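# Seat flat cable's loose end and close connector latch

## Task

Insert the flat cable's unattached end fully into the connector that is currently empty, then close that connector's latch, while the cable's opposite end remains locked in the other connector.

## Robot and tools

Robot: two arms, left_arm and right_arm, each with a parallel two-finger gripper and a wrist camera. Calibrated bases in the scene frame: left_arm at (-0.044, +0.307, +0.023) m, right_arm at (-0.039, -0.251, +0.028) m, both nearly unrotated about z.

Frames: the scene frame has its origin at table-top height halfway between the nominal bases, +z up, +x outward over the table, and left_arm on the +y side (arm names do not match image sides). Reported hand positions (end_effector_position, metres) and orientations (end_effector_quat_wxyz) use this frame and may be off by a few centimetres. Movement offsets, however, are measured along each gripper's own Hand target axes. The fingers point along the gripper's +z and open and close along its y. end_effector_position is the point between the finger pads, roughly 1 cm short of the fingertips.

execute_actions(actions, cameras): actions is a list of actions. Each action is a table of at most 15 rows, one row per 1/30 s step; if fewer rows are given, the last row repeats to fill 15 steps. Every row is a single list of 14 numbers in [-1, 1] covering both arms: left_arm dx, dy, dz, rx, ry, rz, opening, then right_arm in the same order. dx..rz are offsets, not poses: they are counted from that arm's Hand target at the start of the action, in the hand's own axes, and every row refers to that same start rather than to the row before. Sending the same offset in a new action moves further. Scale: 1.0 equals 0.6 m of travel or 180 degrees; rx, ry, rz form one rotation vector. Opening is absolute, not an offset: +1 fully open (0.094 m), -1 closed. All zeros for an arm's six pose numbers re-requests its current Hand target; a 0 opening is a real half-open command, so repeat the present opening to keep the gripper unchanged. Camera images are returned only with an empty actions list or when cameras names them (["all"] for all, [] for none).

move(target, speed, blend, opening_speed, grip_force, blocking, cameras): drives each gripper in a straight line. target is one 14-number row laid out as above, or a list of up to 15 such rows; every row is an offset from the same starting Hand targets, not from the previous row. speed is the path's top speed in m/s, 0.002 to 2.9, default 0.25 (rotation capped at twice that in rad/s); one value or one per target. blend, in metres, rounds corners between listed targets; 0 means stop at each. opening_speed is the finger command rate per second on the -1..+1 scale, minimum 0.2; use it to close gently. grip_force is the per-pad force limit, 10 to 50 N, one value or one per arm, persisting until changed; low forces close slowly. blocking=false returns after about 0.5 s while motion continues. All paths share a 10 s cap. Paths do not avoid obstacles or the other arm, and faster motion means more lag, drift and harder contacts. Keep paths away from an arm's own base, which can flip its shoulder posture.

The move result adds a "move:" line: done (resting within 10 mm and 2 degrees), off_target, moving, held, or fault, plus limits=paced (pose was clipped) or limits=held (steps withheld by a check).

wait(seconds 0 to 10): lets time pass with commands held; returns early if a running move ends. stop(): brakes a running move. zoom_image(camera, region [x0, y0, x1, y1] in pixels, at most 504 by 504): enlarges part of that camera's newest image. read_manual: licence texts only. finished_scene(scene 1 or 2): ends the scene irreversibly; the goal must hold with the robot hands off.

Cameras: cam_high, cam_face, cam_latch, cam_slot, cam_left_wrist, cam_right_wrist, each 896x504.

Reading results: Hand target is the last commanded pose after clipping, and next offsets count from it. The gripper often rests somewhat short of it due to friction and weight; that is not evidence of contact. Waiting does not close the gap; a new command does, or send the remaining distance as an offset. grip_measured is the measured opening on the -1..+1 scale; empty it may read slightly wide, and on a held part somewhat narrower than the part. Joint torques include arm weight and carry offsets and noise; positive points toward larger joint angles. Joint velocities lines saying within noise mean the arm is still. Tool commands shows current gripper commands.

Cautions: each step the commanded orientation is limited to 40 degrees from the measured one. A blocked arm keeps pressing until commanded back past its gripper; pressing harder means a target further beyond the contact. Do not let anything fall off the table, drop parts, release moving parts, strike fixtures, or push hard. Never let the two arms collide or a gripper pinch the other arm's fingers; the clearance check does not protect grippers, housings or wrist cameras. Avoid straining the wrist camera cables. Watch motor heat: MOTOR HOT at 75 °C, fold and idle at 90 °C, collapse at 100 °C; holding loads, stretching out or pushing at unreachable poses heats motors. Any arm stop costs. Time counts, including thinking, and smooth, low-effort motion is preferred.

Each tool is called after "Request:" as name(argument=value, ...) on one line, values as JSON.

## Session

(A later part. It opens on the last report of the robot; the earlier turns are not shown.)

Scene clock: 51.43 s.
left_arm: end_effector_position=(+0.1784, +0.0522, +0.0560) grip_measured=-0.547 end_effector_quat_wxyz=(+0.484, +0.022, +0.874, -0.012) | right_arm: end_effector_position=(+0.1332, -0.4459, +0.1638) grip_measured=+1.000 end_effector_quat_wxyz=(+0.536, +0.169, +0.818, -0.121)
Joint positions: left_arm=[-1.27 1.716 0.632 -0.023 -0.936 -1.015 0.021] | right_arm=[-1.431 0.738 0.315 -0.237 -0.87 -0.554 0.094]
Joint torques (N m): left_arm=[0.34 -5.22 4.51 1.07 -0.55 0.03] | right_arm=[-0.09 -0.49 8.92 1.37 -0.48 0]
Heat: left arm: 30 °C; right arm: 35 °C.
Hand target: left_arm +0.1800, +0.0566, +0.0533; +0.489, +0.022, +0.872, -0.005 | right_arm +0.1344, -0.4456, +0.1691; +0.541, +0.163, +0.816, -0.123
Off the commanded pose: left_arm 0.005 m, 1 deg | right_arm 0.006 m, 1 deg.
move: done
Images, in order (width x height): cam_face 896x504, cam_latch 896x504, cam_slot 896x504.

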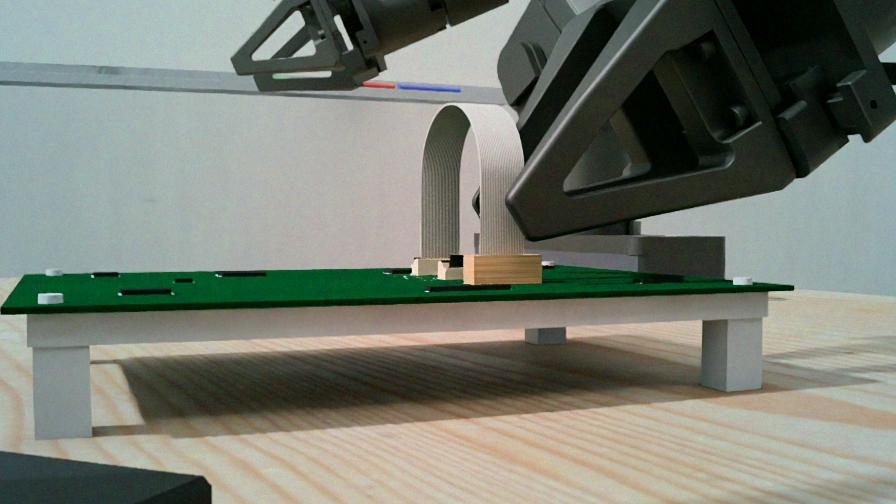

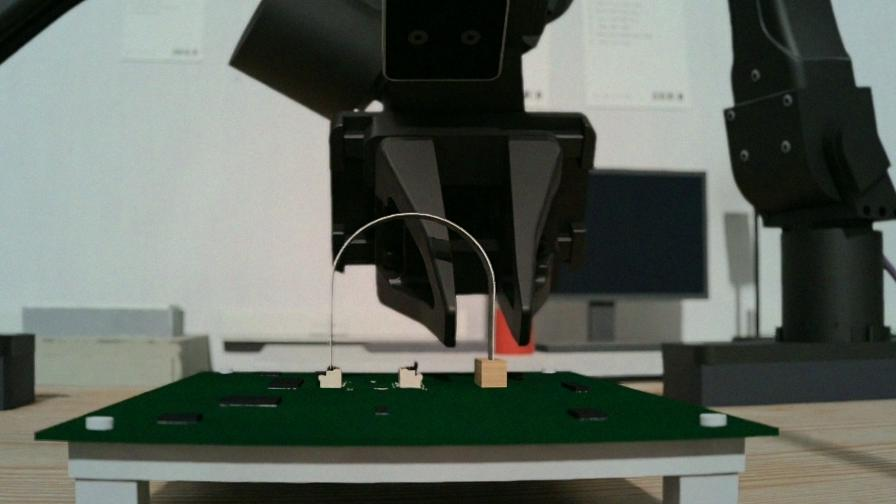

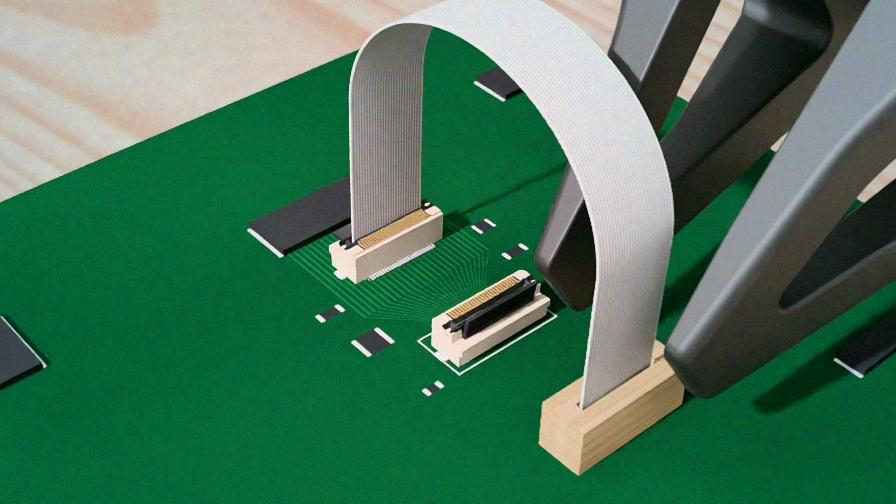

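Request:
move(target=[0.0003,0.0022,0.0059,0,0,0,-0.55,0,0,0,0,0,0,1], speed=0.05, cameras=["cam_latch"])

Request:
zoom_image(camera="cam_latch", region=[400, 260, 600, 400])

Scene clock: 55.30 s.
left_arm: end_effector_position=(+0.1812, +0.0535, +0.0540) grip_measured=-0.547 end_effector_quat_wxyz=(+0.485, +0.022, +0.874, -0.012) | right_arm: end_effector_position=(+0.1332, -0.4459, +0.1638) grip_measured=+1.000 end_effector_quat_wxyz=(+0.536, +0.169, +0.818, -0.121)
Joint positions: left_arm=[-1.258 1.721 0.623 0.006 -0.931 -0.996 0.021] | right_arm=[-1.431 0.738 0.315 -0.237 -0.87 -0.554 0.094]
Joint torques (N m): left_arm=[0.39 -5.14 4.51 1.13 -0.51 0.01] | right_arm=[-0.08 -0.51 8.91 1.38 -0.48 -0.01]
Heat: left arm: 30 °C; right arm: 35 °C.
Hand target: left_arm +0.1830, +0.0579, +0.0513; +0.489, +0.022, +0.872, -0.005 | right_arm +0.1344, -0.4456, +0.1691; +0.541, +0.163, +0.816, -0.123
Off the commanded pose: left_arm 0.005 m, 1 deg | right_arm 0.006 m, 1 deg.
move: done
Images, in order (width x height): cam_latch 896x504.

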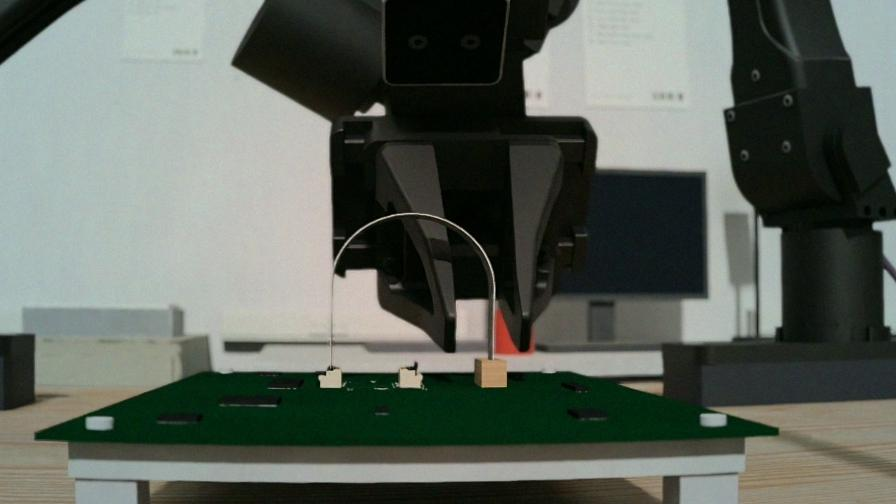

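Scaled by 2.520 from the camera's 896x504 image, which has a finer 1280x720 frame.

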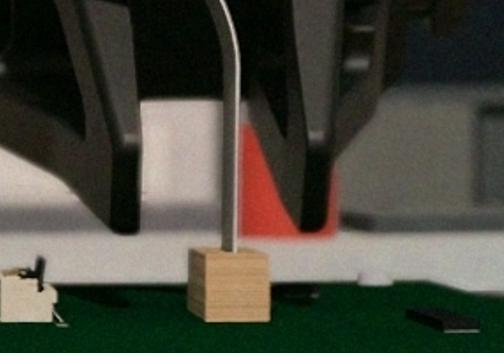

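Request:
move(target=[[0,0.0027,0,0,0,0,-0.55,0,0,0,0,0,0,1],[0,0.0027,0,0,0,0,-1,0,0,0,0,0,0,1]], speed=0.05, grip_force=30, cameras=["cam_face", "cam_latch", "cam_slot"])

Request:
zoom_image(camera="cam_latch", region=[300, 190, 600, 400])

Request:
zoom_image(camera="cam_face", region=[400, 90, 640, 300])

Scene clock: 58.93 s.
left_arm: end_effector_position=(+0.1806, +0.0547, +0.0525) grip_measured=-0.982 end_effector_quat_wxyz=(+0.484, +0.024, +0.875, -0.011) | right_arm: end_effector_position=(+0.1332, -0.4459, +0.1638) grip_measured=+1.000 end_effector_quat_wxyz=(+0.536, +0.169, +0.818, -0.121)
Joint positions: left_arm=[-1.258 1.721 0.616 0.013 -0.929 -0.993 0.001] | right_arm=[-1.431 0.738 0.315 -0.237 -0.87 -0.554 0.094]
Joint torques (N m): left_arm=[0.57 -5.48 4.53 1.09 -0.53 0.04] | right_arm=[-0.16 -0.49 8.91 1.39 -0.49 -0.02]
Heat: left arm: 30 °C; right arm: 35 °C.
Hand target: left_arm +0.1831, +0.0595, +0.0513; +0.489, +0.022, +0.872, -0.005 | right_arm +0.1344, -0.4456, +0.1691; +0.541, +0.163, +0.816, -0.123
Off the commanded pose: left_arm 0.006 m, 1 deg | right_arm 0.006 m, 1 deg.
grip_force (N): 30, 30
move: done
Images, in order (width x height): cam_face 896x504, cam_latch 896x504, cam_slot 896x504.

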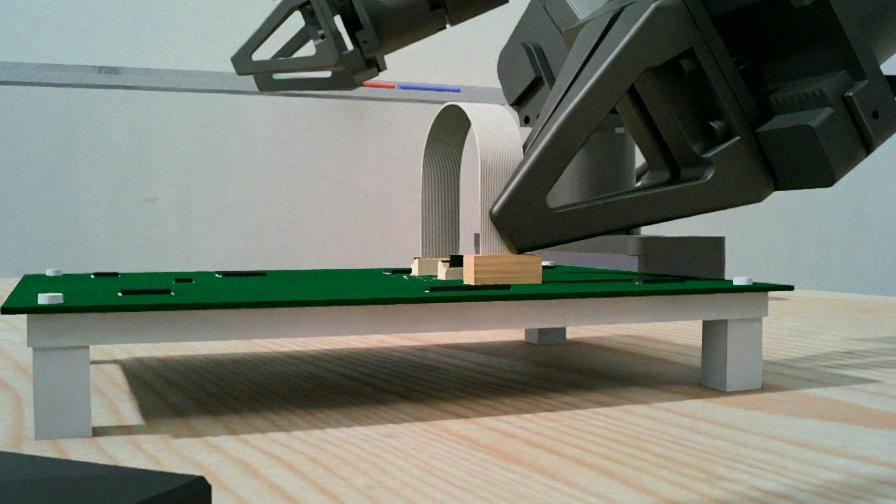

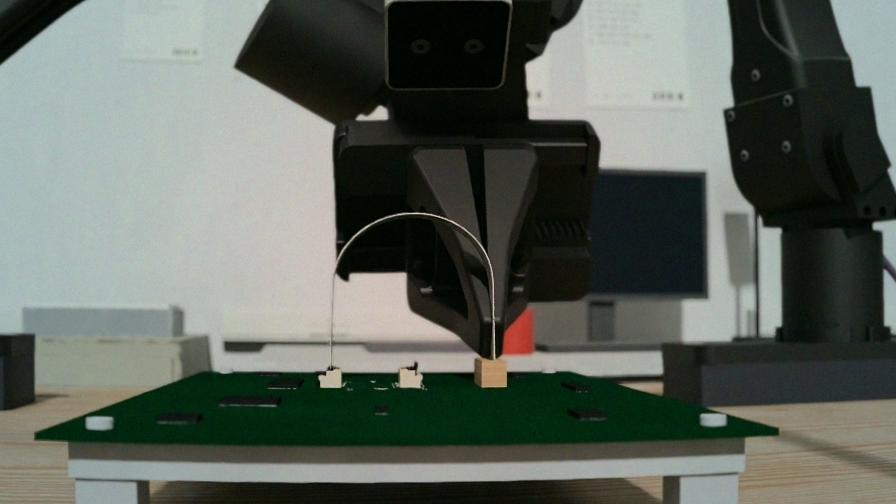

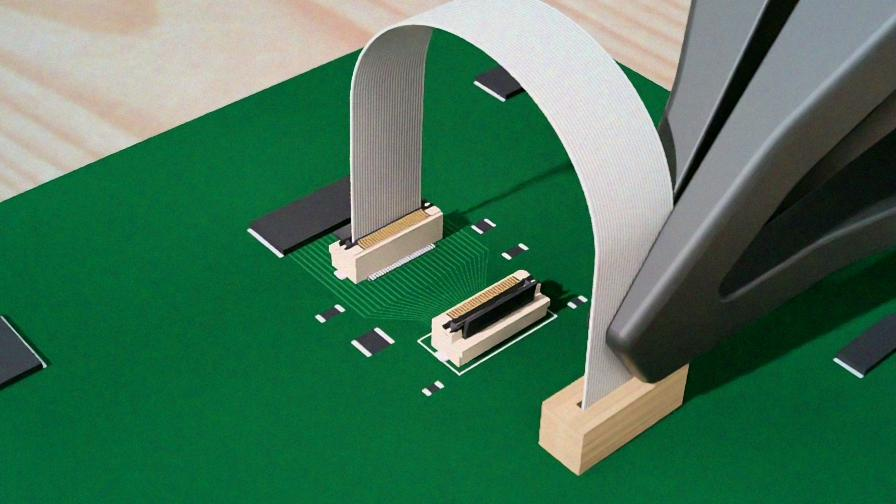

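Scaled by 1.680 from the camera's 896x504 image, which has a finer 1280x720 frame.

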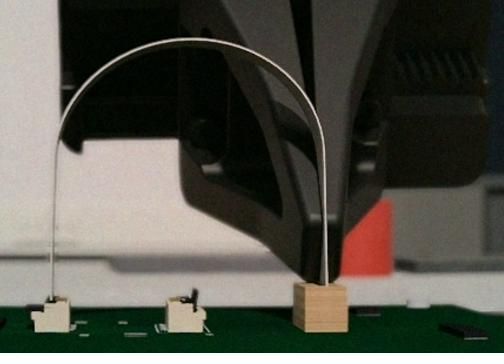

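Scaled by 2.100 from the camera's 896x504 image, which has a finer 1280x720 frame.

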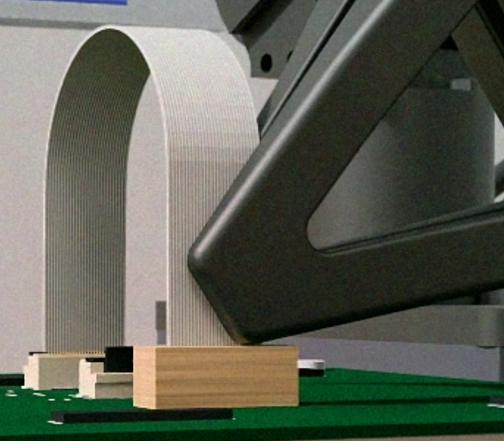

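Request:
move(target=[-0.0213,0.0003,-0.0130,0,0,0,-1,0,0,0,0,0,0,1], speed=0.05, cameras=["cam_face", "cam_latch", "cam_slot"])

Request:
zoom_image(camera="cam_latch", region=[300, 190, 600, 400])

Request:
zoom_image(camera="cam_face", region=[400, 90, 640, 300])

Request:
zoom_image(camera="cam_slot", region=[420, 200, 720, 480])

Scene clock: 62.07 s.
left_arm: end_effector_position=(+0.1797, +0.0555, +0.0557) grip_measured=-0.983 end_effector_quat_wxyz=(+0.481, +0.025, +0.876, -0.013) | right_arm: end_effector_position=(+0.1332, -0.4459, +0.1638) grip_measured=+1.000 end_effector_quat_wxyz=(+0.536, +0.169, +0.818, -0.121)
Joint positions: left_arm=[-1.258 1.7 0.616 -0.008 -0.921 -0.991 0.001] | right_arm=[-1.431 0.738 0.315 -0.237 -0.87 -0.554 0.094]
Joint torques (N m): left_arm=[0.61 -8.1 6.49 0.55 -0.61 0.05] | right_arm=[-0.1 -0.5 8.92 1.38 -0.46 0]
Heat: left arm: 30 °C; right arm: 35 °C.
Hand target: left_arm +0.1831, +0.0595, +0.0662; +0.489, +0.022, +0.872, -0.005 | right_arm +0.1344, -0.4456, +0.1691; +0.541, +0.163, +0.816, -0.123
Off the commanded pose: left_arm 0.012 m, 1 deg | right_arm 0.006 m, 1 deg.
grip_force (N): 30, 30
move: off_target (left_arm)
Images, in order (width x height): cam_face 896x504, cam_latch 896x504, cam_slot 896x504.

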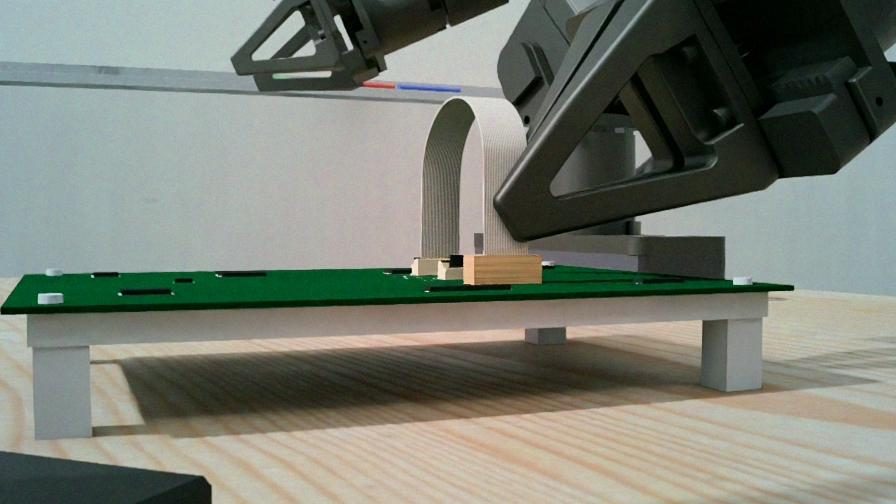

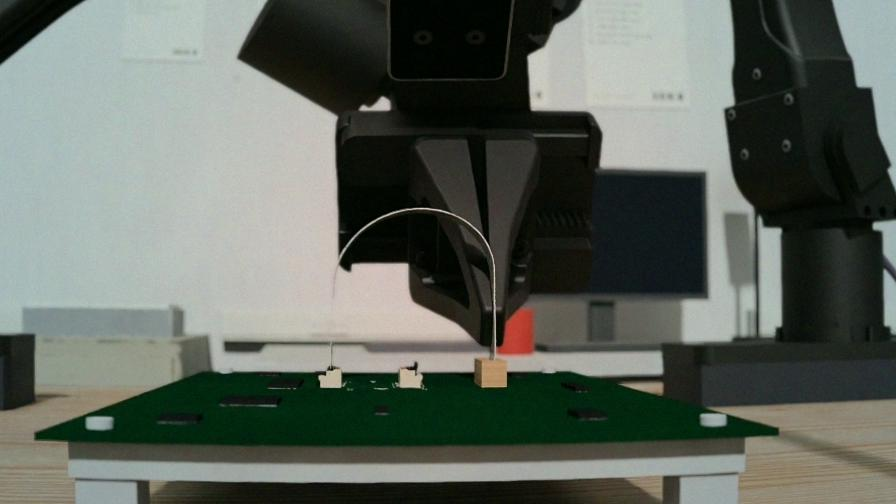

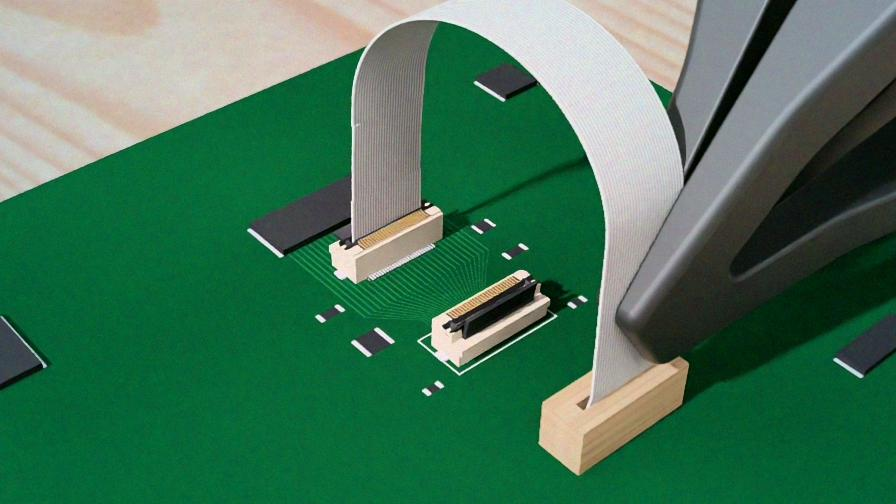

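Scaled by 1.680 from the camera's 896x504 image, which has a finer 1280x720 frame.

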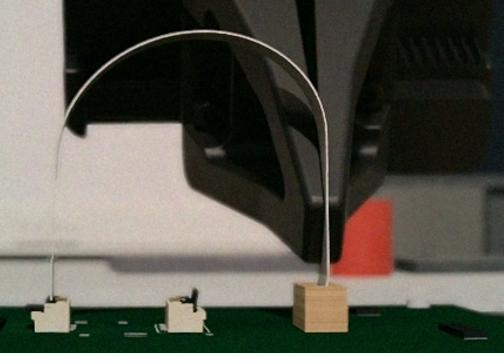

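Scaled by 2.100 from the camera's 896x504 image, which has a finer 1280x720 frame.

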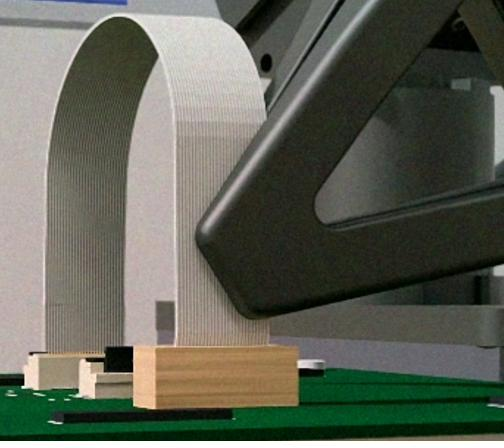

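Scaled by 1.680 from the camera's 896x504 image, which has a finer 1280x720 frame.

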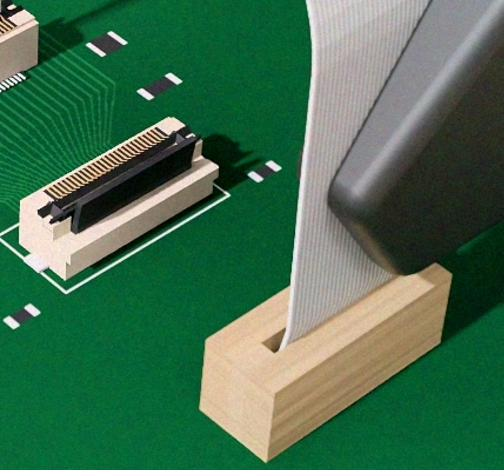

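Request:
move(target=[-0.0140,0.0004,-0.0027,0,0,0,-1,0,0,0,0,0,0,1], speed=0.03, cameras=["cam_face", "cam_latch", "cam_slot"])

Request:
zoom_image(camera="cam_slot", region=[420, 200, 720, 480])

Request:
zoom_image(camera="cam_face", region=[400, 90, 640, 300])

Scene clock: 64.53 s.
left_arm: end_effector_position=(+0.1807, +0.0646, +0.0587) grip_measured=-0.983 end_effector_quat_wxyz=(+0.476, +0.034, +0.879, +0.006) | right_arm: end_effector_position=(+0.1332, -0.4459, +0.1638) grip_measured=+1.000 end_effector_quat_wxyz=(+0.536, +0.169, +0.818, -0.121)
Joint positions: left_arm=[-1.245 1.673 0.616 -0.065 -0.919 -0.974 0.001] | right_arm=[-1.431 0.738 0.315 -0.237 -0.87 -0.554 0.094]
Joint torques (N m): left_arm=[0.4 -7.88 7.88 0.8 -0.6 0.04] | right_arm=[-0.09 -0.5 8.95 1.38 -0.47 -0.02]
Heat: left arm: 30 °C; right arm: 35 °C.
Hand target: left_arm +0.1860, +0.0594, +0.0743; +0.489, +0.022, +0.872, -0.005 | right_arm +0.1344, -0.4456, +0.1691; +0.541, +0.163, +0.816, -0.123
Off the commanded pose: left_arm 0.017 m, 2 deg | right_arm 0.006 m, 1 deg.
grip_force (N): 30, 30
move: off_target (left_arm)
Images, in order (width x height): cam_face 896x504, cam_latch 896x504, cam_slot 896x504.

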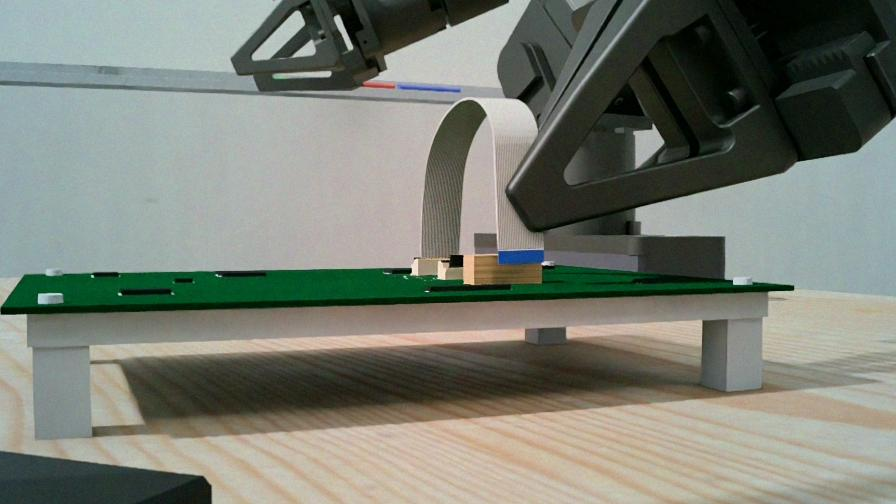

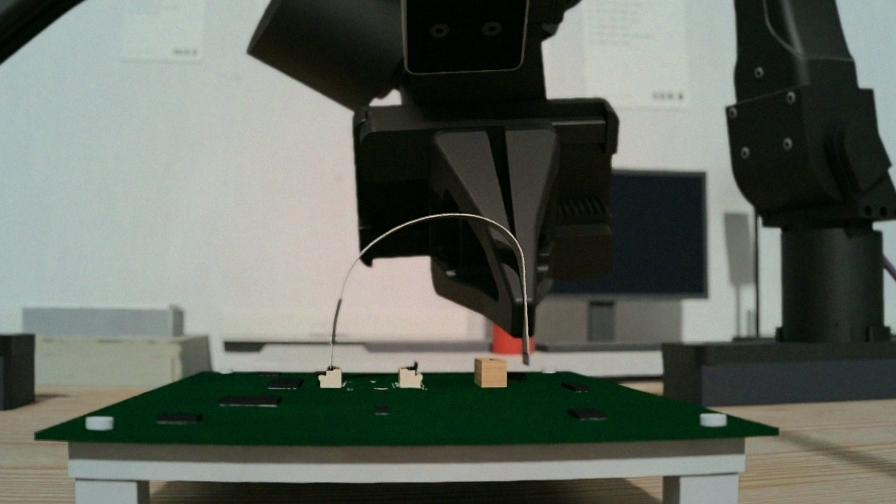

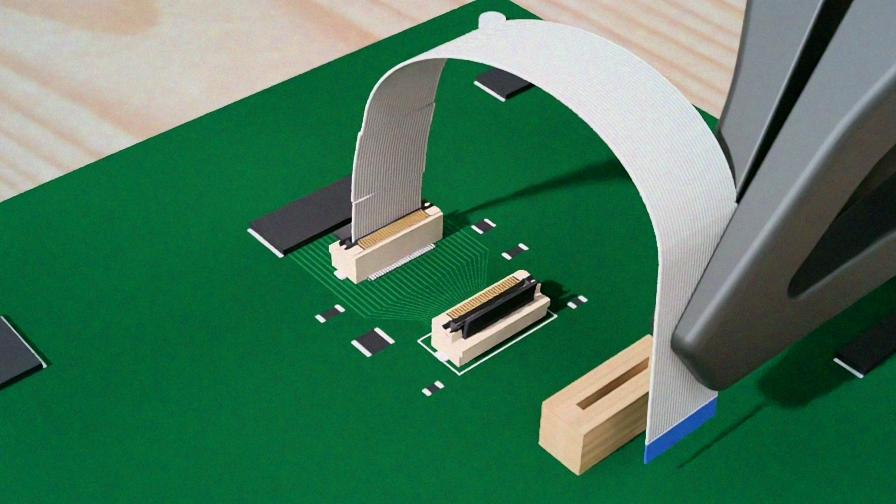

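Scaled by 1.680 from the camera's 896x504 image, which has a finer 1280x720 frame.

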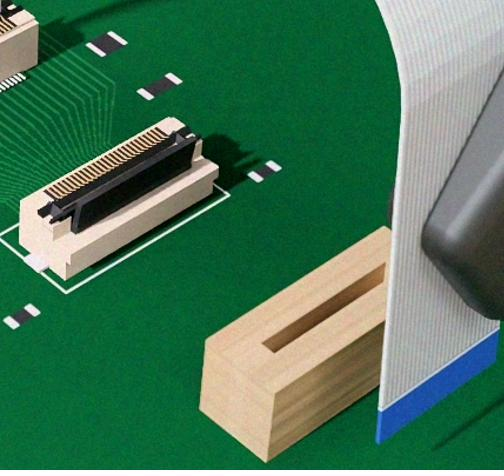

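Scaled by 2.100 from the camera's 896x504 image, which has a finer 1280x720 frame.

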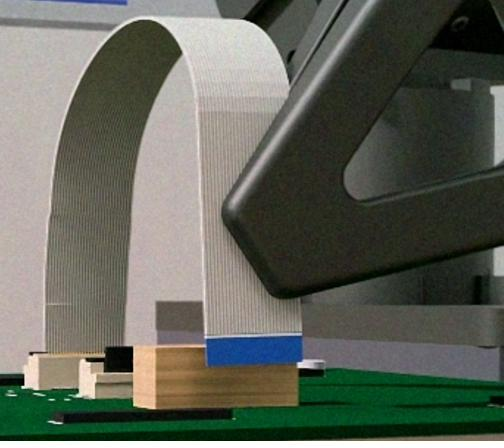

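Request:
move(target=[[-0.0137,0.0002,-0.0064,0.0072,-0.0061,-0.0118,-1,0,0,0,0,0,0,1],[-0.0143,-0.0573,-0.0068,0.0072,-0.0061,-0.0118,-1,0,0,0,0,0,0,1]], speed=0.05, blend=[0.003, 0], cameras=["cam_face", "cam_latch", "cam_slot"])

Request:
zoom_image(camera="cam_slot", region=[400, 120, 640, 400])

Request:
zoom_image(camera="cam_latch", region=[340, 290, 480, 400])

Request:
zoom_image(camera="cam_face", region=[400, 190, 560, 300])

Scene clock: 71.10 s.
left_arm: end_effector_position=(+0.1817, +0.0314, +0.0745) grip_measured=-0.983 end_effector_quat_wxyz=(+0.483, +0.022, +0.875, -0.022) | right_arm: end_effector_position=(+0.1332, -0.4459, +0.1638) grip_measured=+1.000 end_effector_quat_wxyz=(+0.536, +0.169, +0.818, -0.121)
Joint positions: left_arm=[-1.274 1.711 0.729 -0.108 -0.927 -1.012 0.001] | right_arm=[-1.431 0.738 0.315 -0.237 -0.87 -0.554 0.094]
Joint torques (N m): left_arm=[-0.35 -5.49 9.11 0.87 -0.74 -0.11] | right_arm=[-0.12 -0.5 8.91 1.37 -0.48 -0.01]
Heat: left arm: 30 °C; right arm: 35 °C.
Hand target: left_arm +0.1856, +0.0250, +0.0832; +0.496, +0.011, +0.868, -0.024 | right_arm +0.1344, -0.4456, +0.1691; +0.541, +0.163, +0.816, -0.123
Off the commanded pose: left_arm 0.012 m, 2 deg | right_arm 0.006 m, 1 deg.
grip_force (N): 30, 30
move: off_target (left_arm)
Images, in order (width x height): cam_face 896x504, cam_latch 896x504, cam_slot 896x504.

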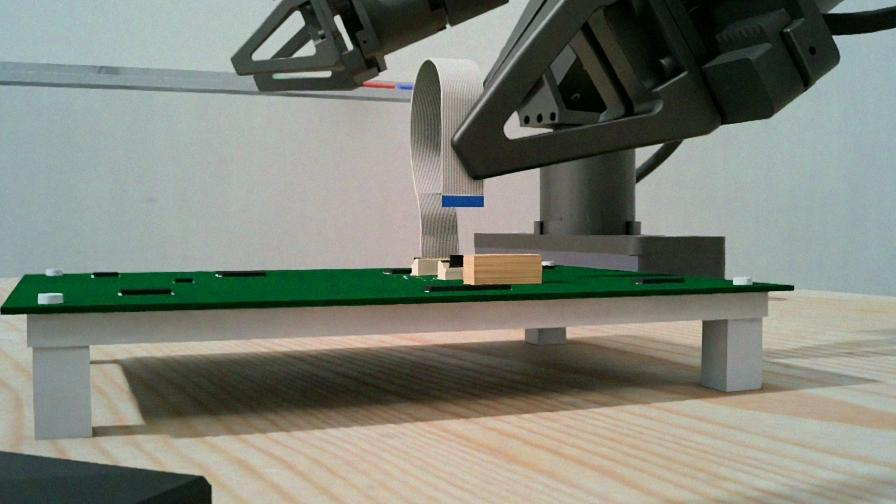

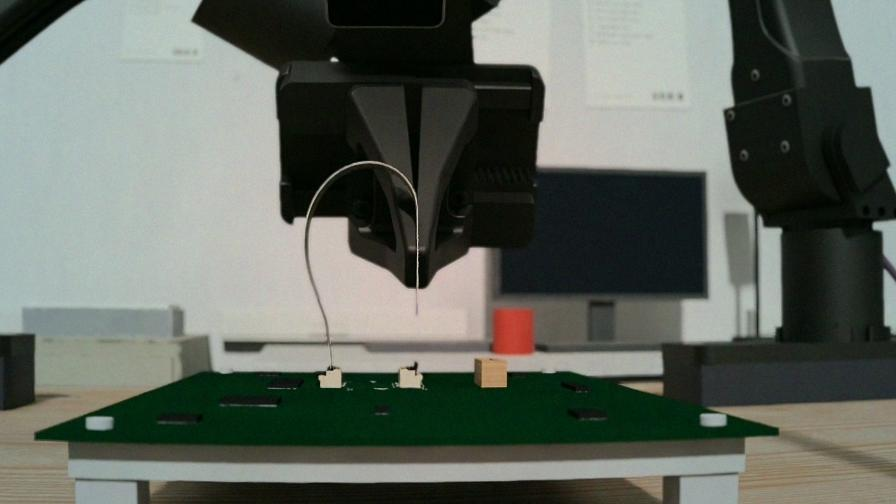

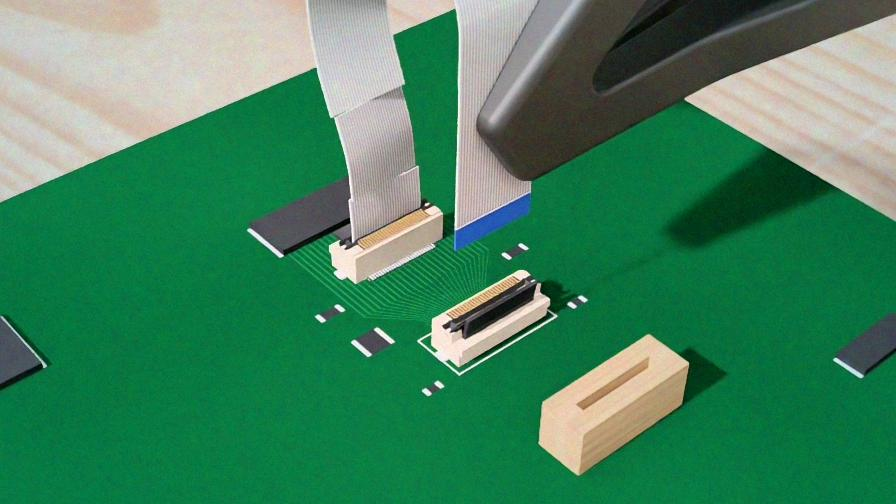

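Scaled by 1.800 from the camera's 896x504 image, which has a finer 1280x720 frame.

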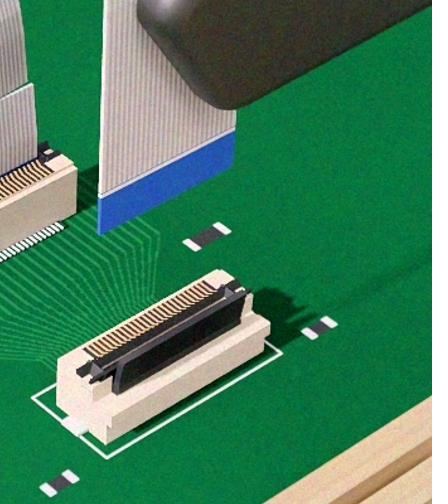

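Scaled by 3.600 from the camera's 896x504 image, which has a finer 1280x720 frame.

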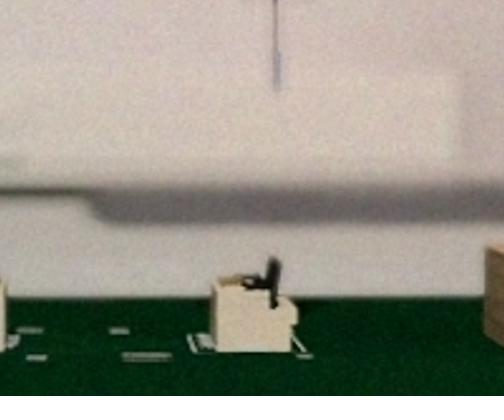

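Scaled by 3.150 from the camera's 896x504 image, which has a finer 1280x720 frame.

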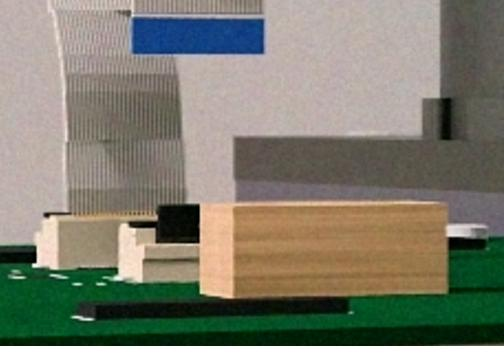

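Request:
move(target=[0.0175,-0.0029,0.0066,0,0,0,-1,0,0,0,0,0,0,1], speed=0.05, cameras=["cam_face", "cam_latch", "cam_slot"])

Request:
zoom_image(camera="cam_slot", region=[400, 120, 640, 400])

Request:
zoom_image(camera="cam_latch", region=[340, 290, 480, 400])

Request:
zoom_image(camera="cam_face", region=[400, 190, 560, 300])

Scene clock: 76.53 s.
left_arm: end_effector_position=(+0.1798, +0.0315, +0.0639) grip_measured=-0.983 end_effector_quat_wxyz=(+0.482, +0.024, +0.876, -0.013) | right_arm: end_effector_position=(+0.1332, -0.4459, +0.1638) grip_measured=+1.000 end_effector_quat_wxyz=(+0.536, +0.169, +0.818, -0.121)
Joint positions: left_arm=[-1.282 1.751 0.729 -0.098 -0.933 -1.028 0.001] | right_arm=[-1.431 0.738 0.315 -0.237 -0.87 -0.554 0.094]
Joint torques (N m): left_arm=[-0.38 -5.68 8.24 1.07 -0.72 -0.12] | right_arm=[-0.05 -0.51 8.94 1.39 -0.47 0]
Heat: left arm: 30 °C; right arm: 35 °C.
Hand target: left_arm +0.1836, +0.0230, +0.0722; +0.497, +0.011, +0.868, -0.024 | right_arm +0.1344, -0.4456, +0.1691; +0.541, +0.163, +0.816, -0.123
Off the commanded pose: left_arm 0.013 m, 3 deg | right_arm 0.006 m, 1 deg.
grip_force (N): 30, 30
move: off_target (left_arm)
Images, in order (width x height): cam_face 896x504, cam_latch 896x504, cam_slot 896x504.

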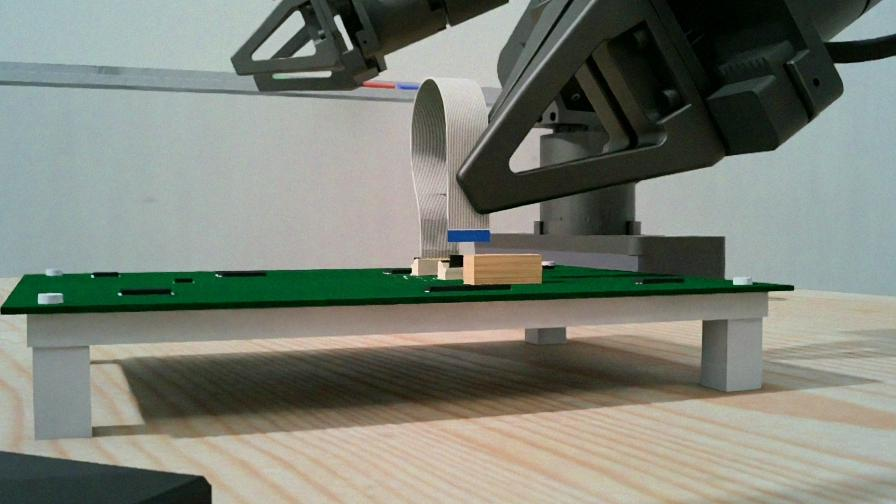

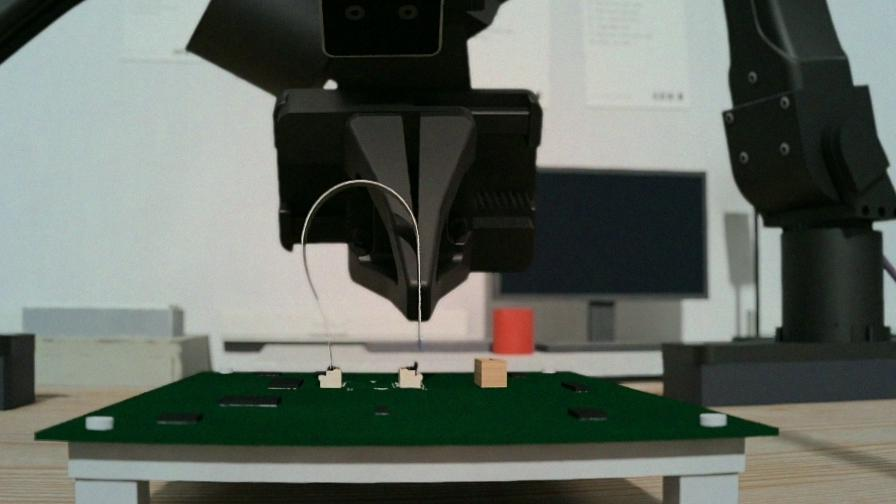

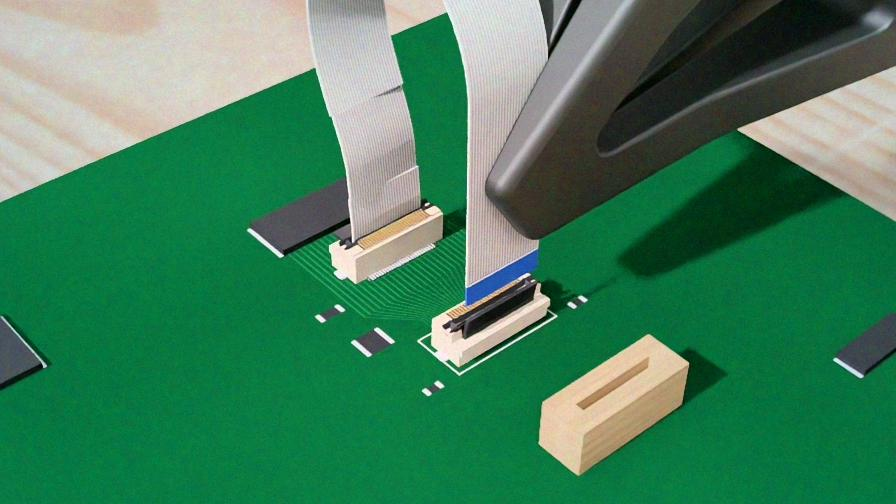

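Scaled by 1.800 from the camera's 896x504 image, which has a finer 1280x720 frame.

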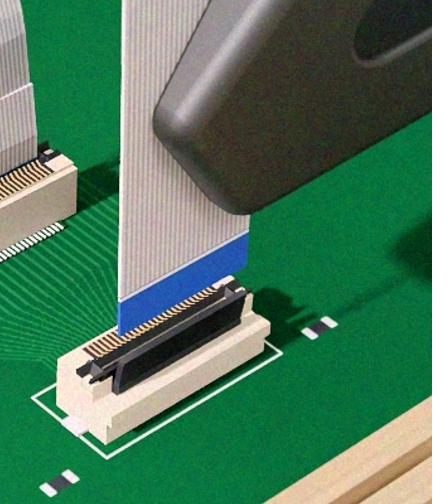

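Scaled by 3.600 from the camera's 896x504 image, which has a finer 1280x720 frame.

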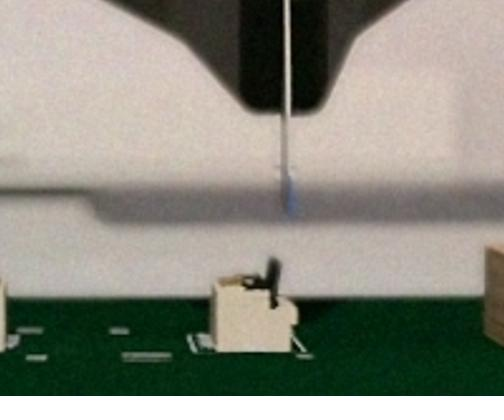

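Scaled by 3.150 from the camera's 896x504 image, which has a finer 1280x720 frame.

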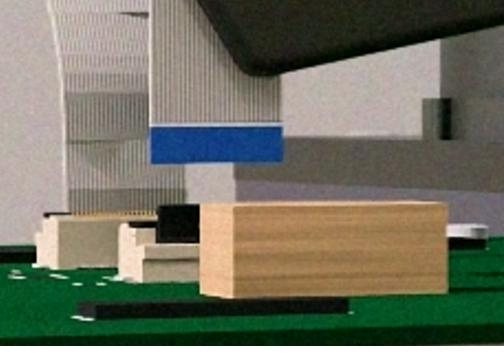

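Request:
zoom_image(camera="cam_slot", region=[420, 240, 570, 380])

Request:
zoom_image(camera="cam_face", region=[400, 220, 520, 300])

Scaled by 3.360 from the camera's 896x504 image, which has a finer 1280x720 frame.

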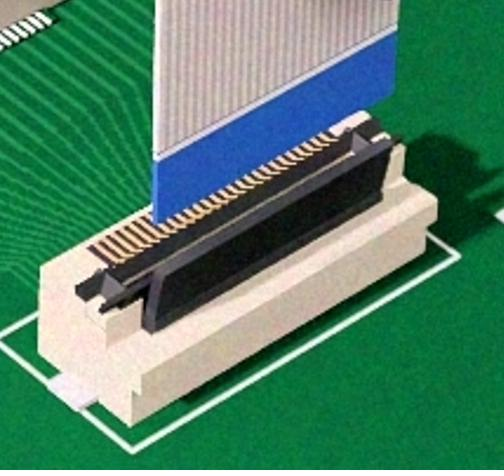

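Scaled by 4.200 from the camera's 896x504 image, which has a finer 1280x720 frame.

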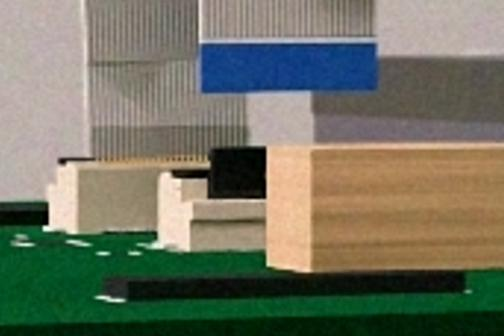

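Request:
move(target=[0.0013,-0.0059,-0.0018,0,0,0,-1,0,0,0,0,0,0,1], speed=0.05, cameras=["cam_face", "cam_latch", "cam_slot"])

Request:
zoom_image(camera="cam_latch", region=[340, 290, 480, 400])

Request:
zoom_image(camera="cam_slot", region=[420, 240, 570, 380])

Scene clock: 82.10 s.
left_arm: end_effector_position=(+0.1785, +0.0279, +0.0638) grip_measured=-0.983 end_effector_quat_wxyz=(+0.483, +0.023, +0.875, -0.017) | right_arm: end_effector_position=(+0.1332, -0.4459, +0.1638) grip_measured=+1.000 end_effector_quat_wxyz=(+0.536, +0.169, +0.818, -0.121)
Joint positions: left_arm=[-1.29 1.761 0.738 -0.098 -0.937 -1.04 0.001] | right_arm=[-1.431 0.738 0.315 -0.237 -0.87 -0.554 0.094]
Joint torques (N m): left_arm=[-0.34 -5.64 8.84 0.95 -0.7 -0.09] | right_arm=[-0.08 -0.49 8.91 1.39 -0.47 -0.02]
Heat: left arm: 30 °C; right arm: 35 °C.
Hand target: left_arm +0.1821, +0.0195, +0.0723; +0.497, +0.011, +0.868, -0.024 | right_arm +0.1344, -0.4456, +0.1691; +0.541, +0.163, +0.816, -0.123
Off the commanded pose: left_arm 0.012 m, 2 deg | right_arm 0.006 m, 1 deg.
grip_force (N): 30, 30
move: off_target (left_arm)
Images, in order (width x height): cam_face 896x504, cam_latch 896x504, cam_slot 896x504.

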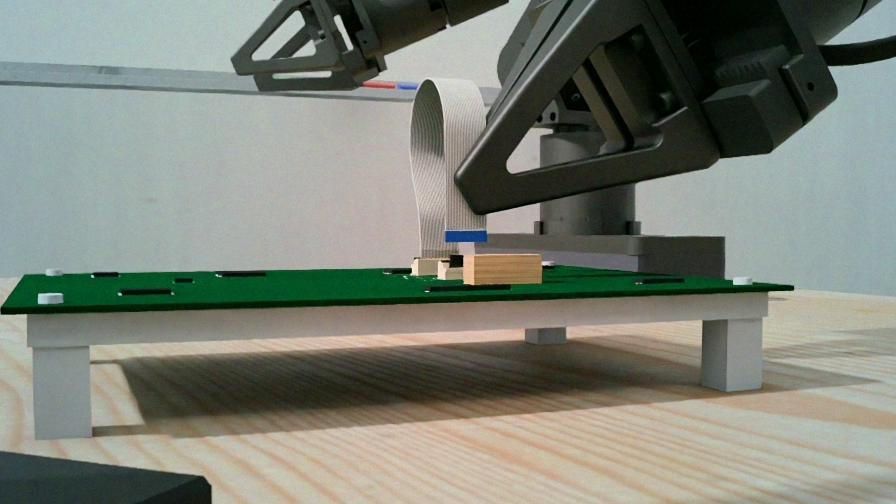

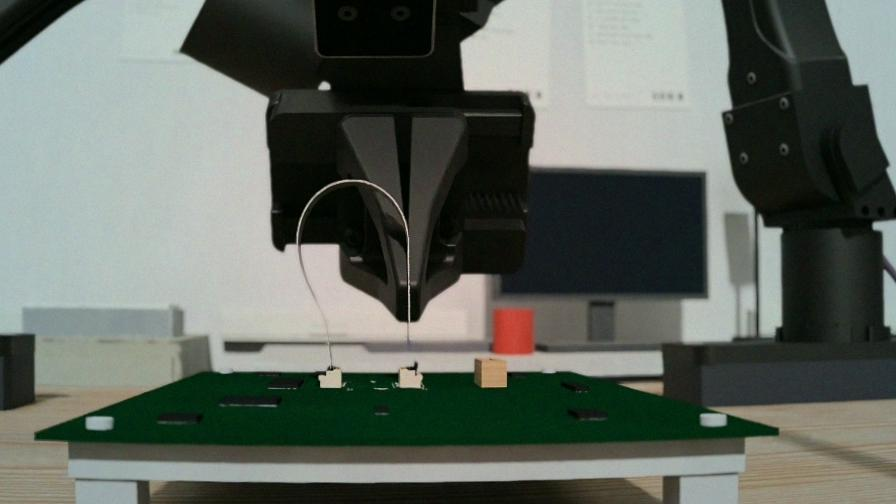

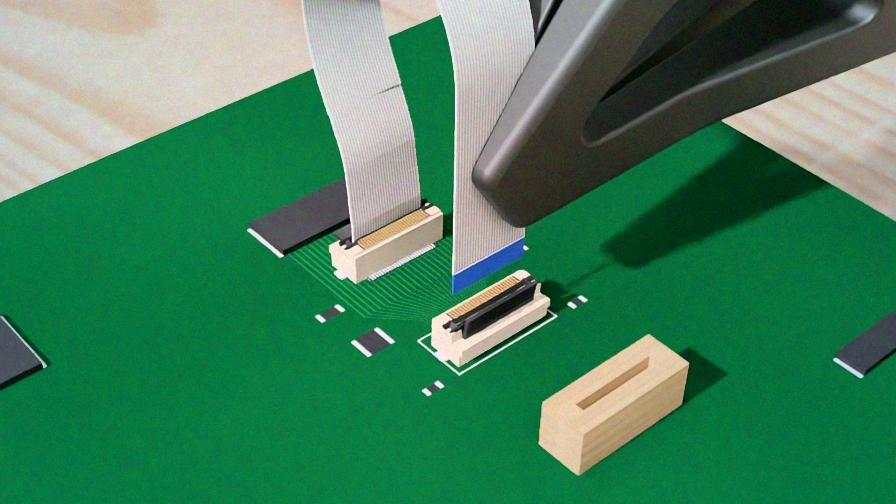

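Scaled by 3.600 from the camera's 896x504 image, which has a finer 1280x720 frame.

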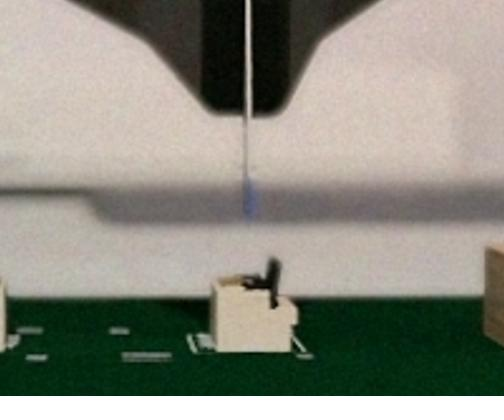

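Scaled by 3.360 from the camera's 896x504 image, which has a finer 1280x720 frame.

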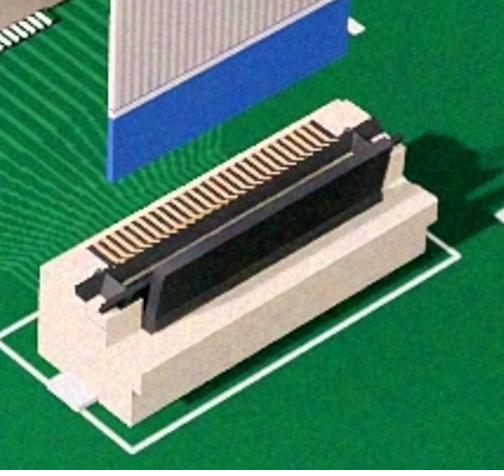

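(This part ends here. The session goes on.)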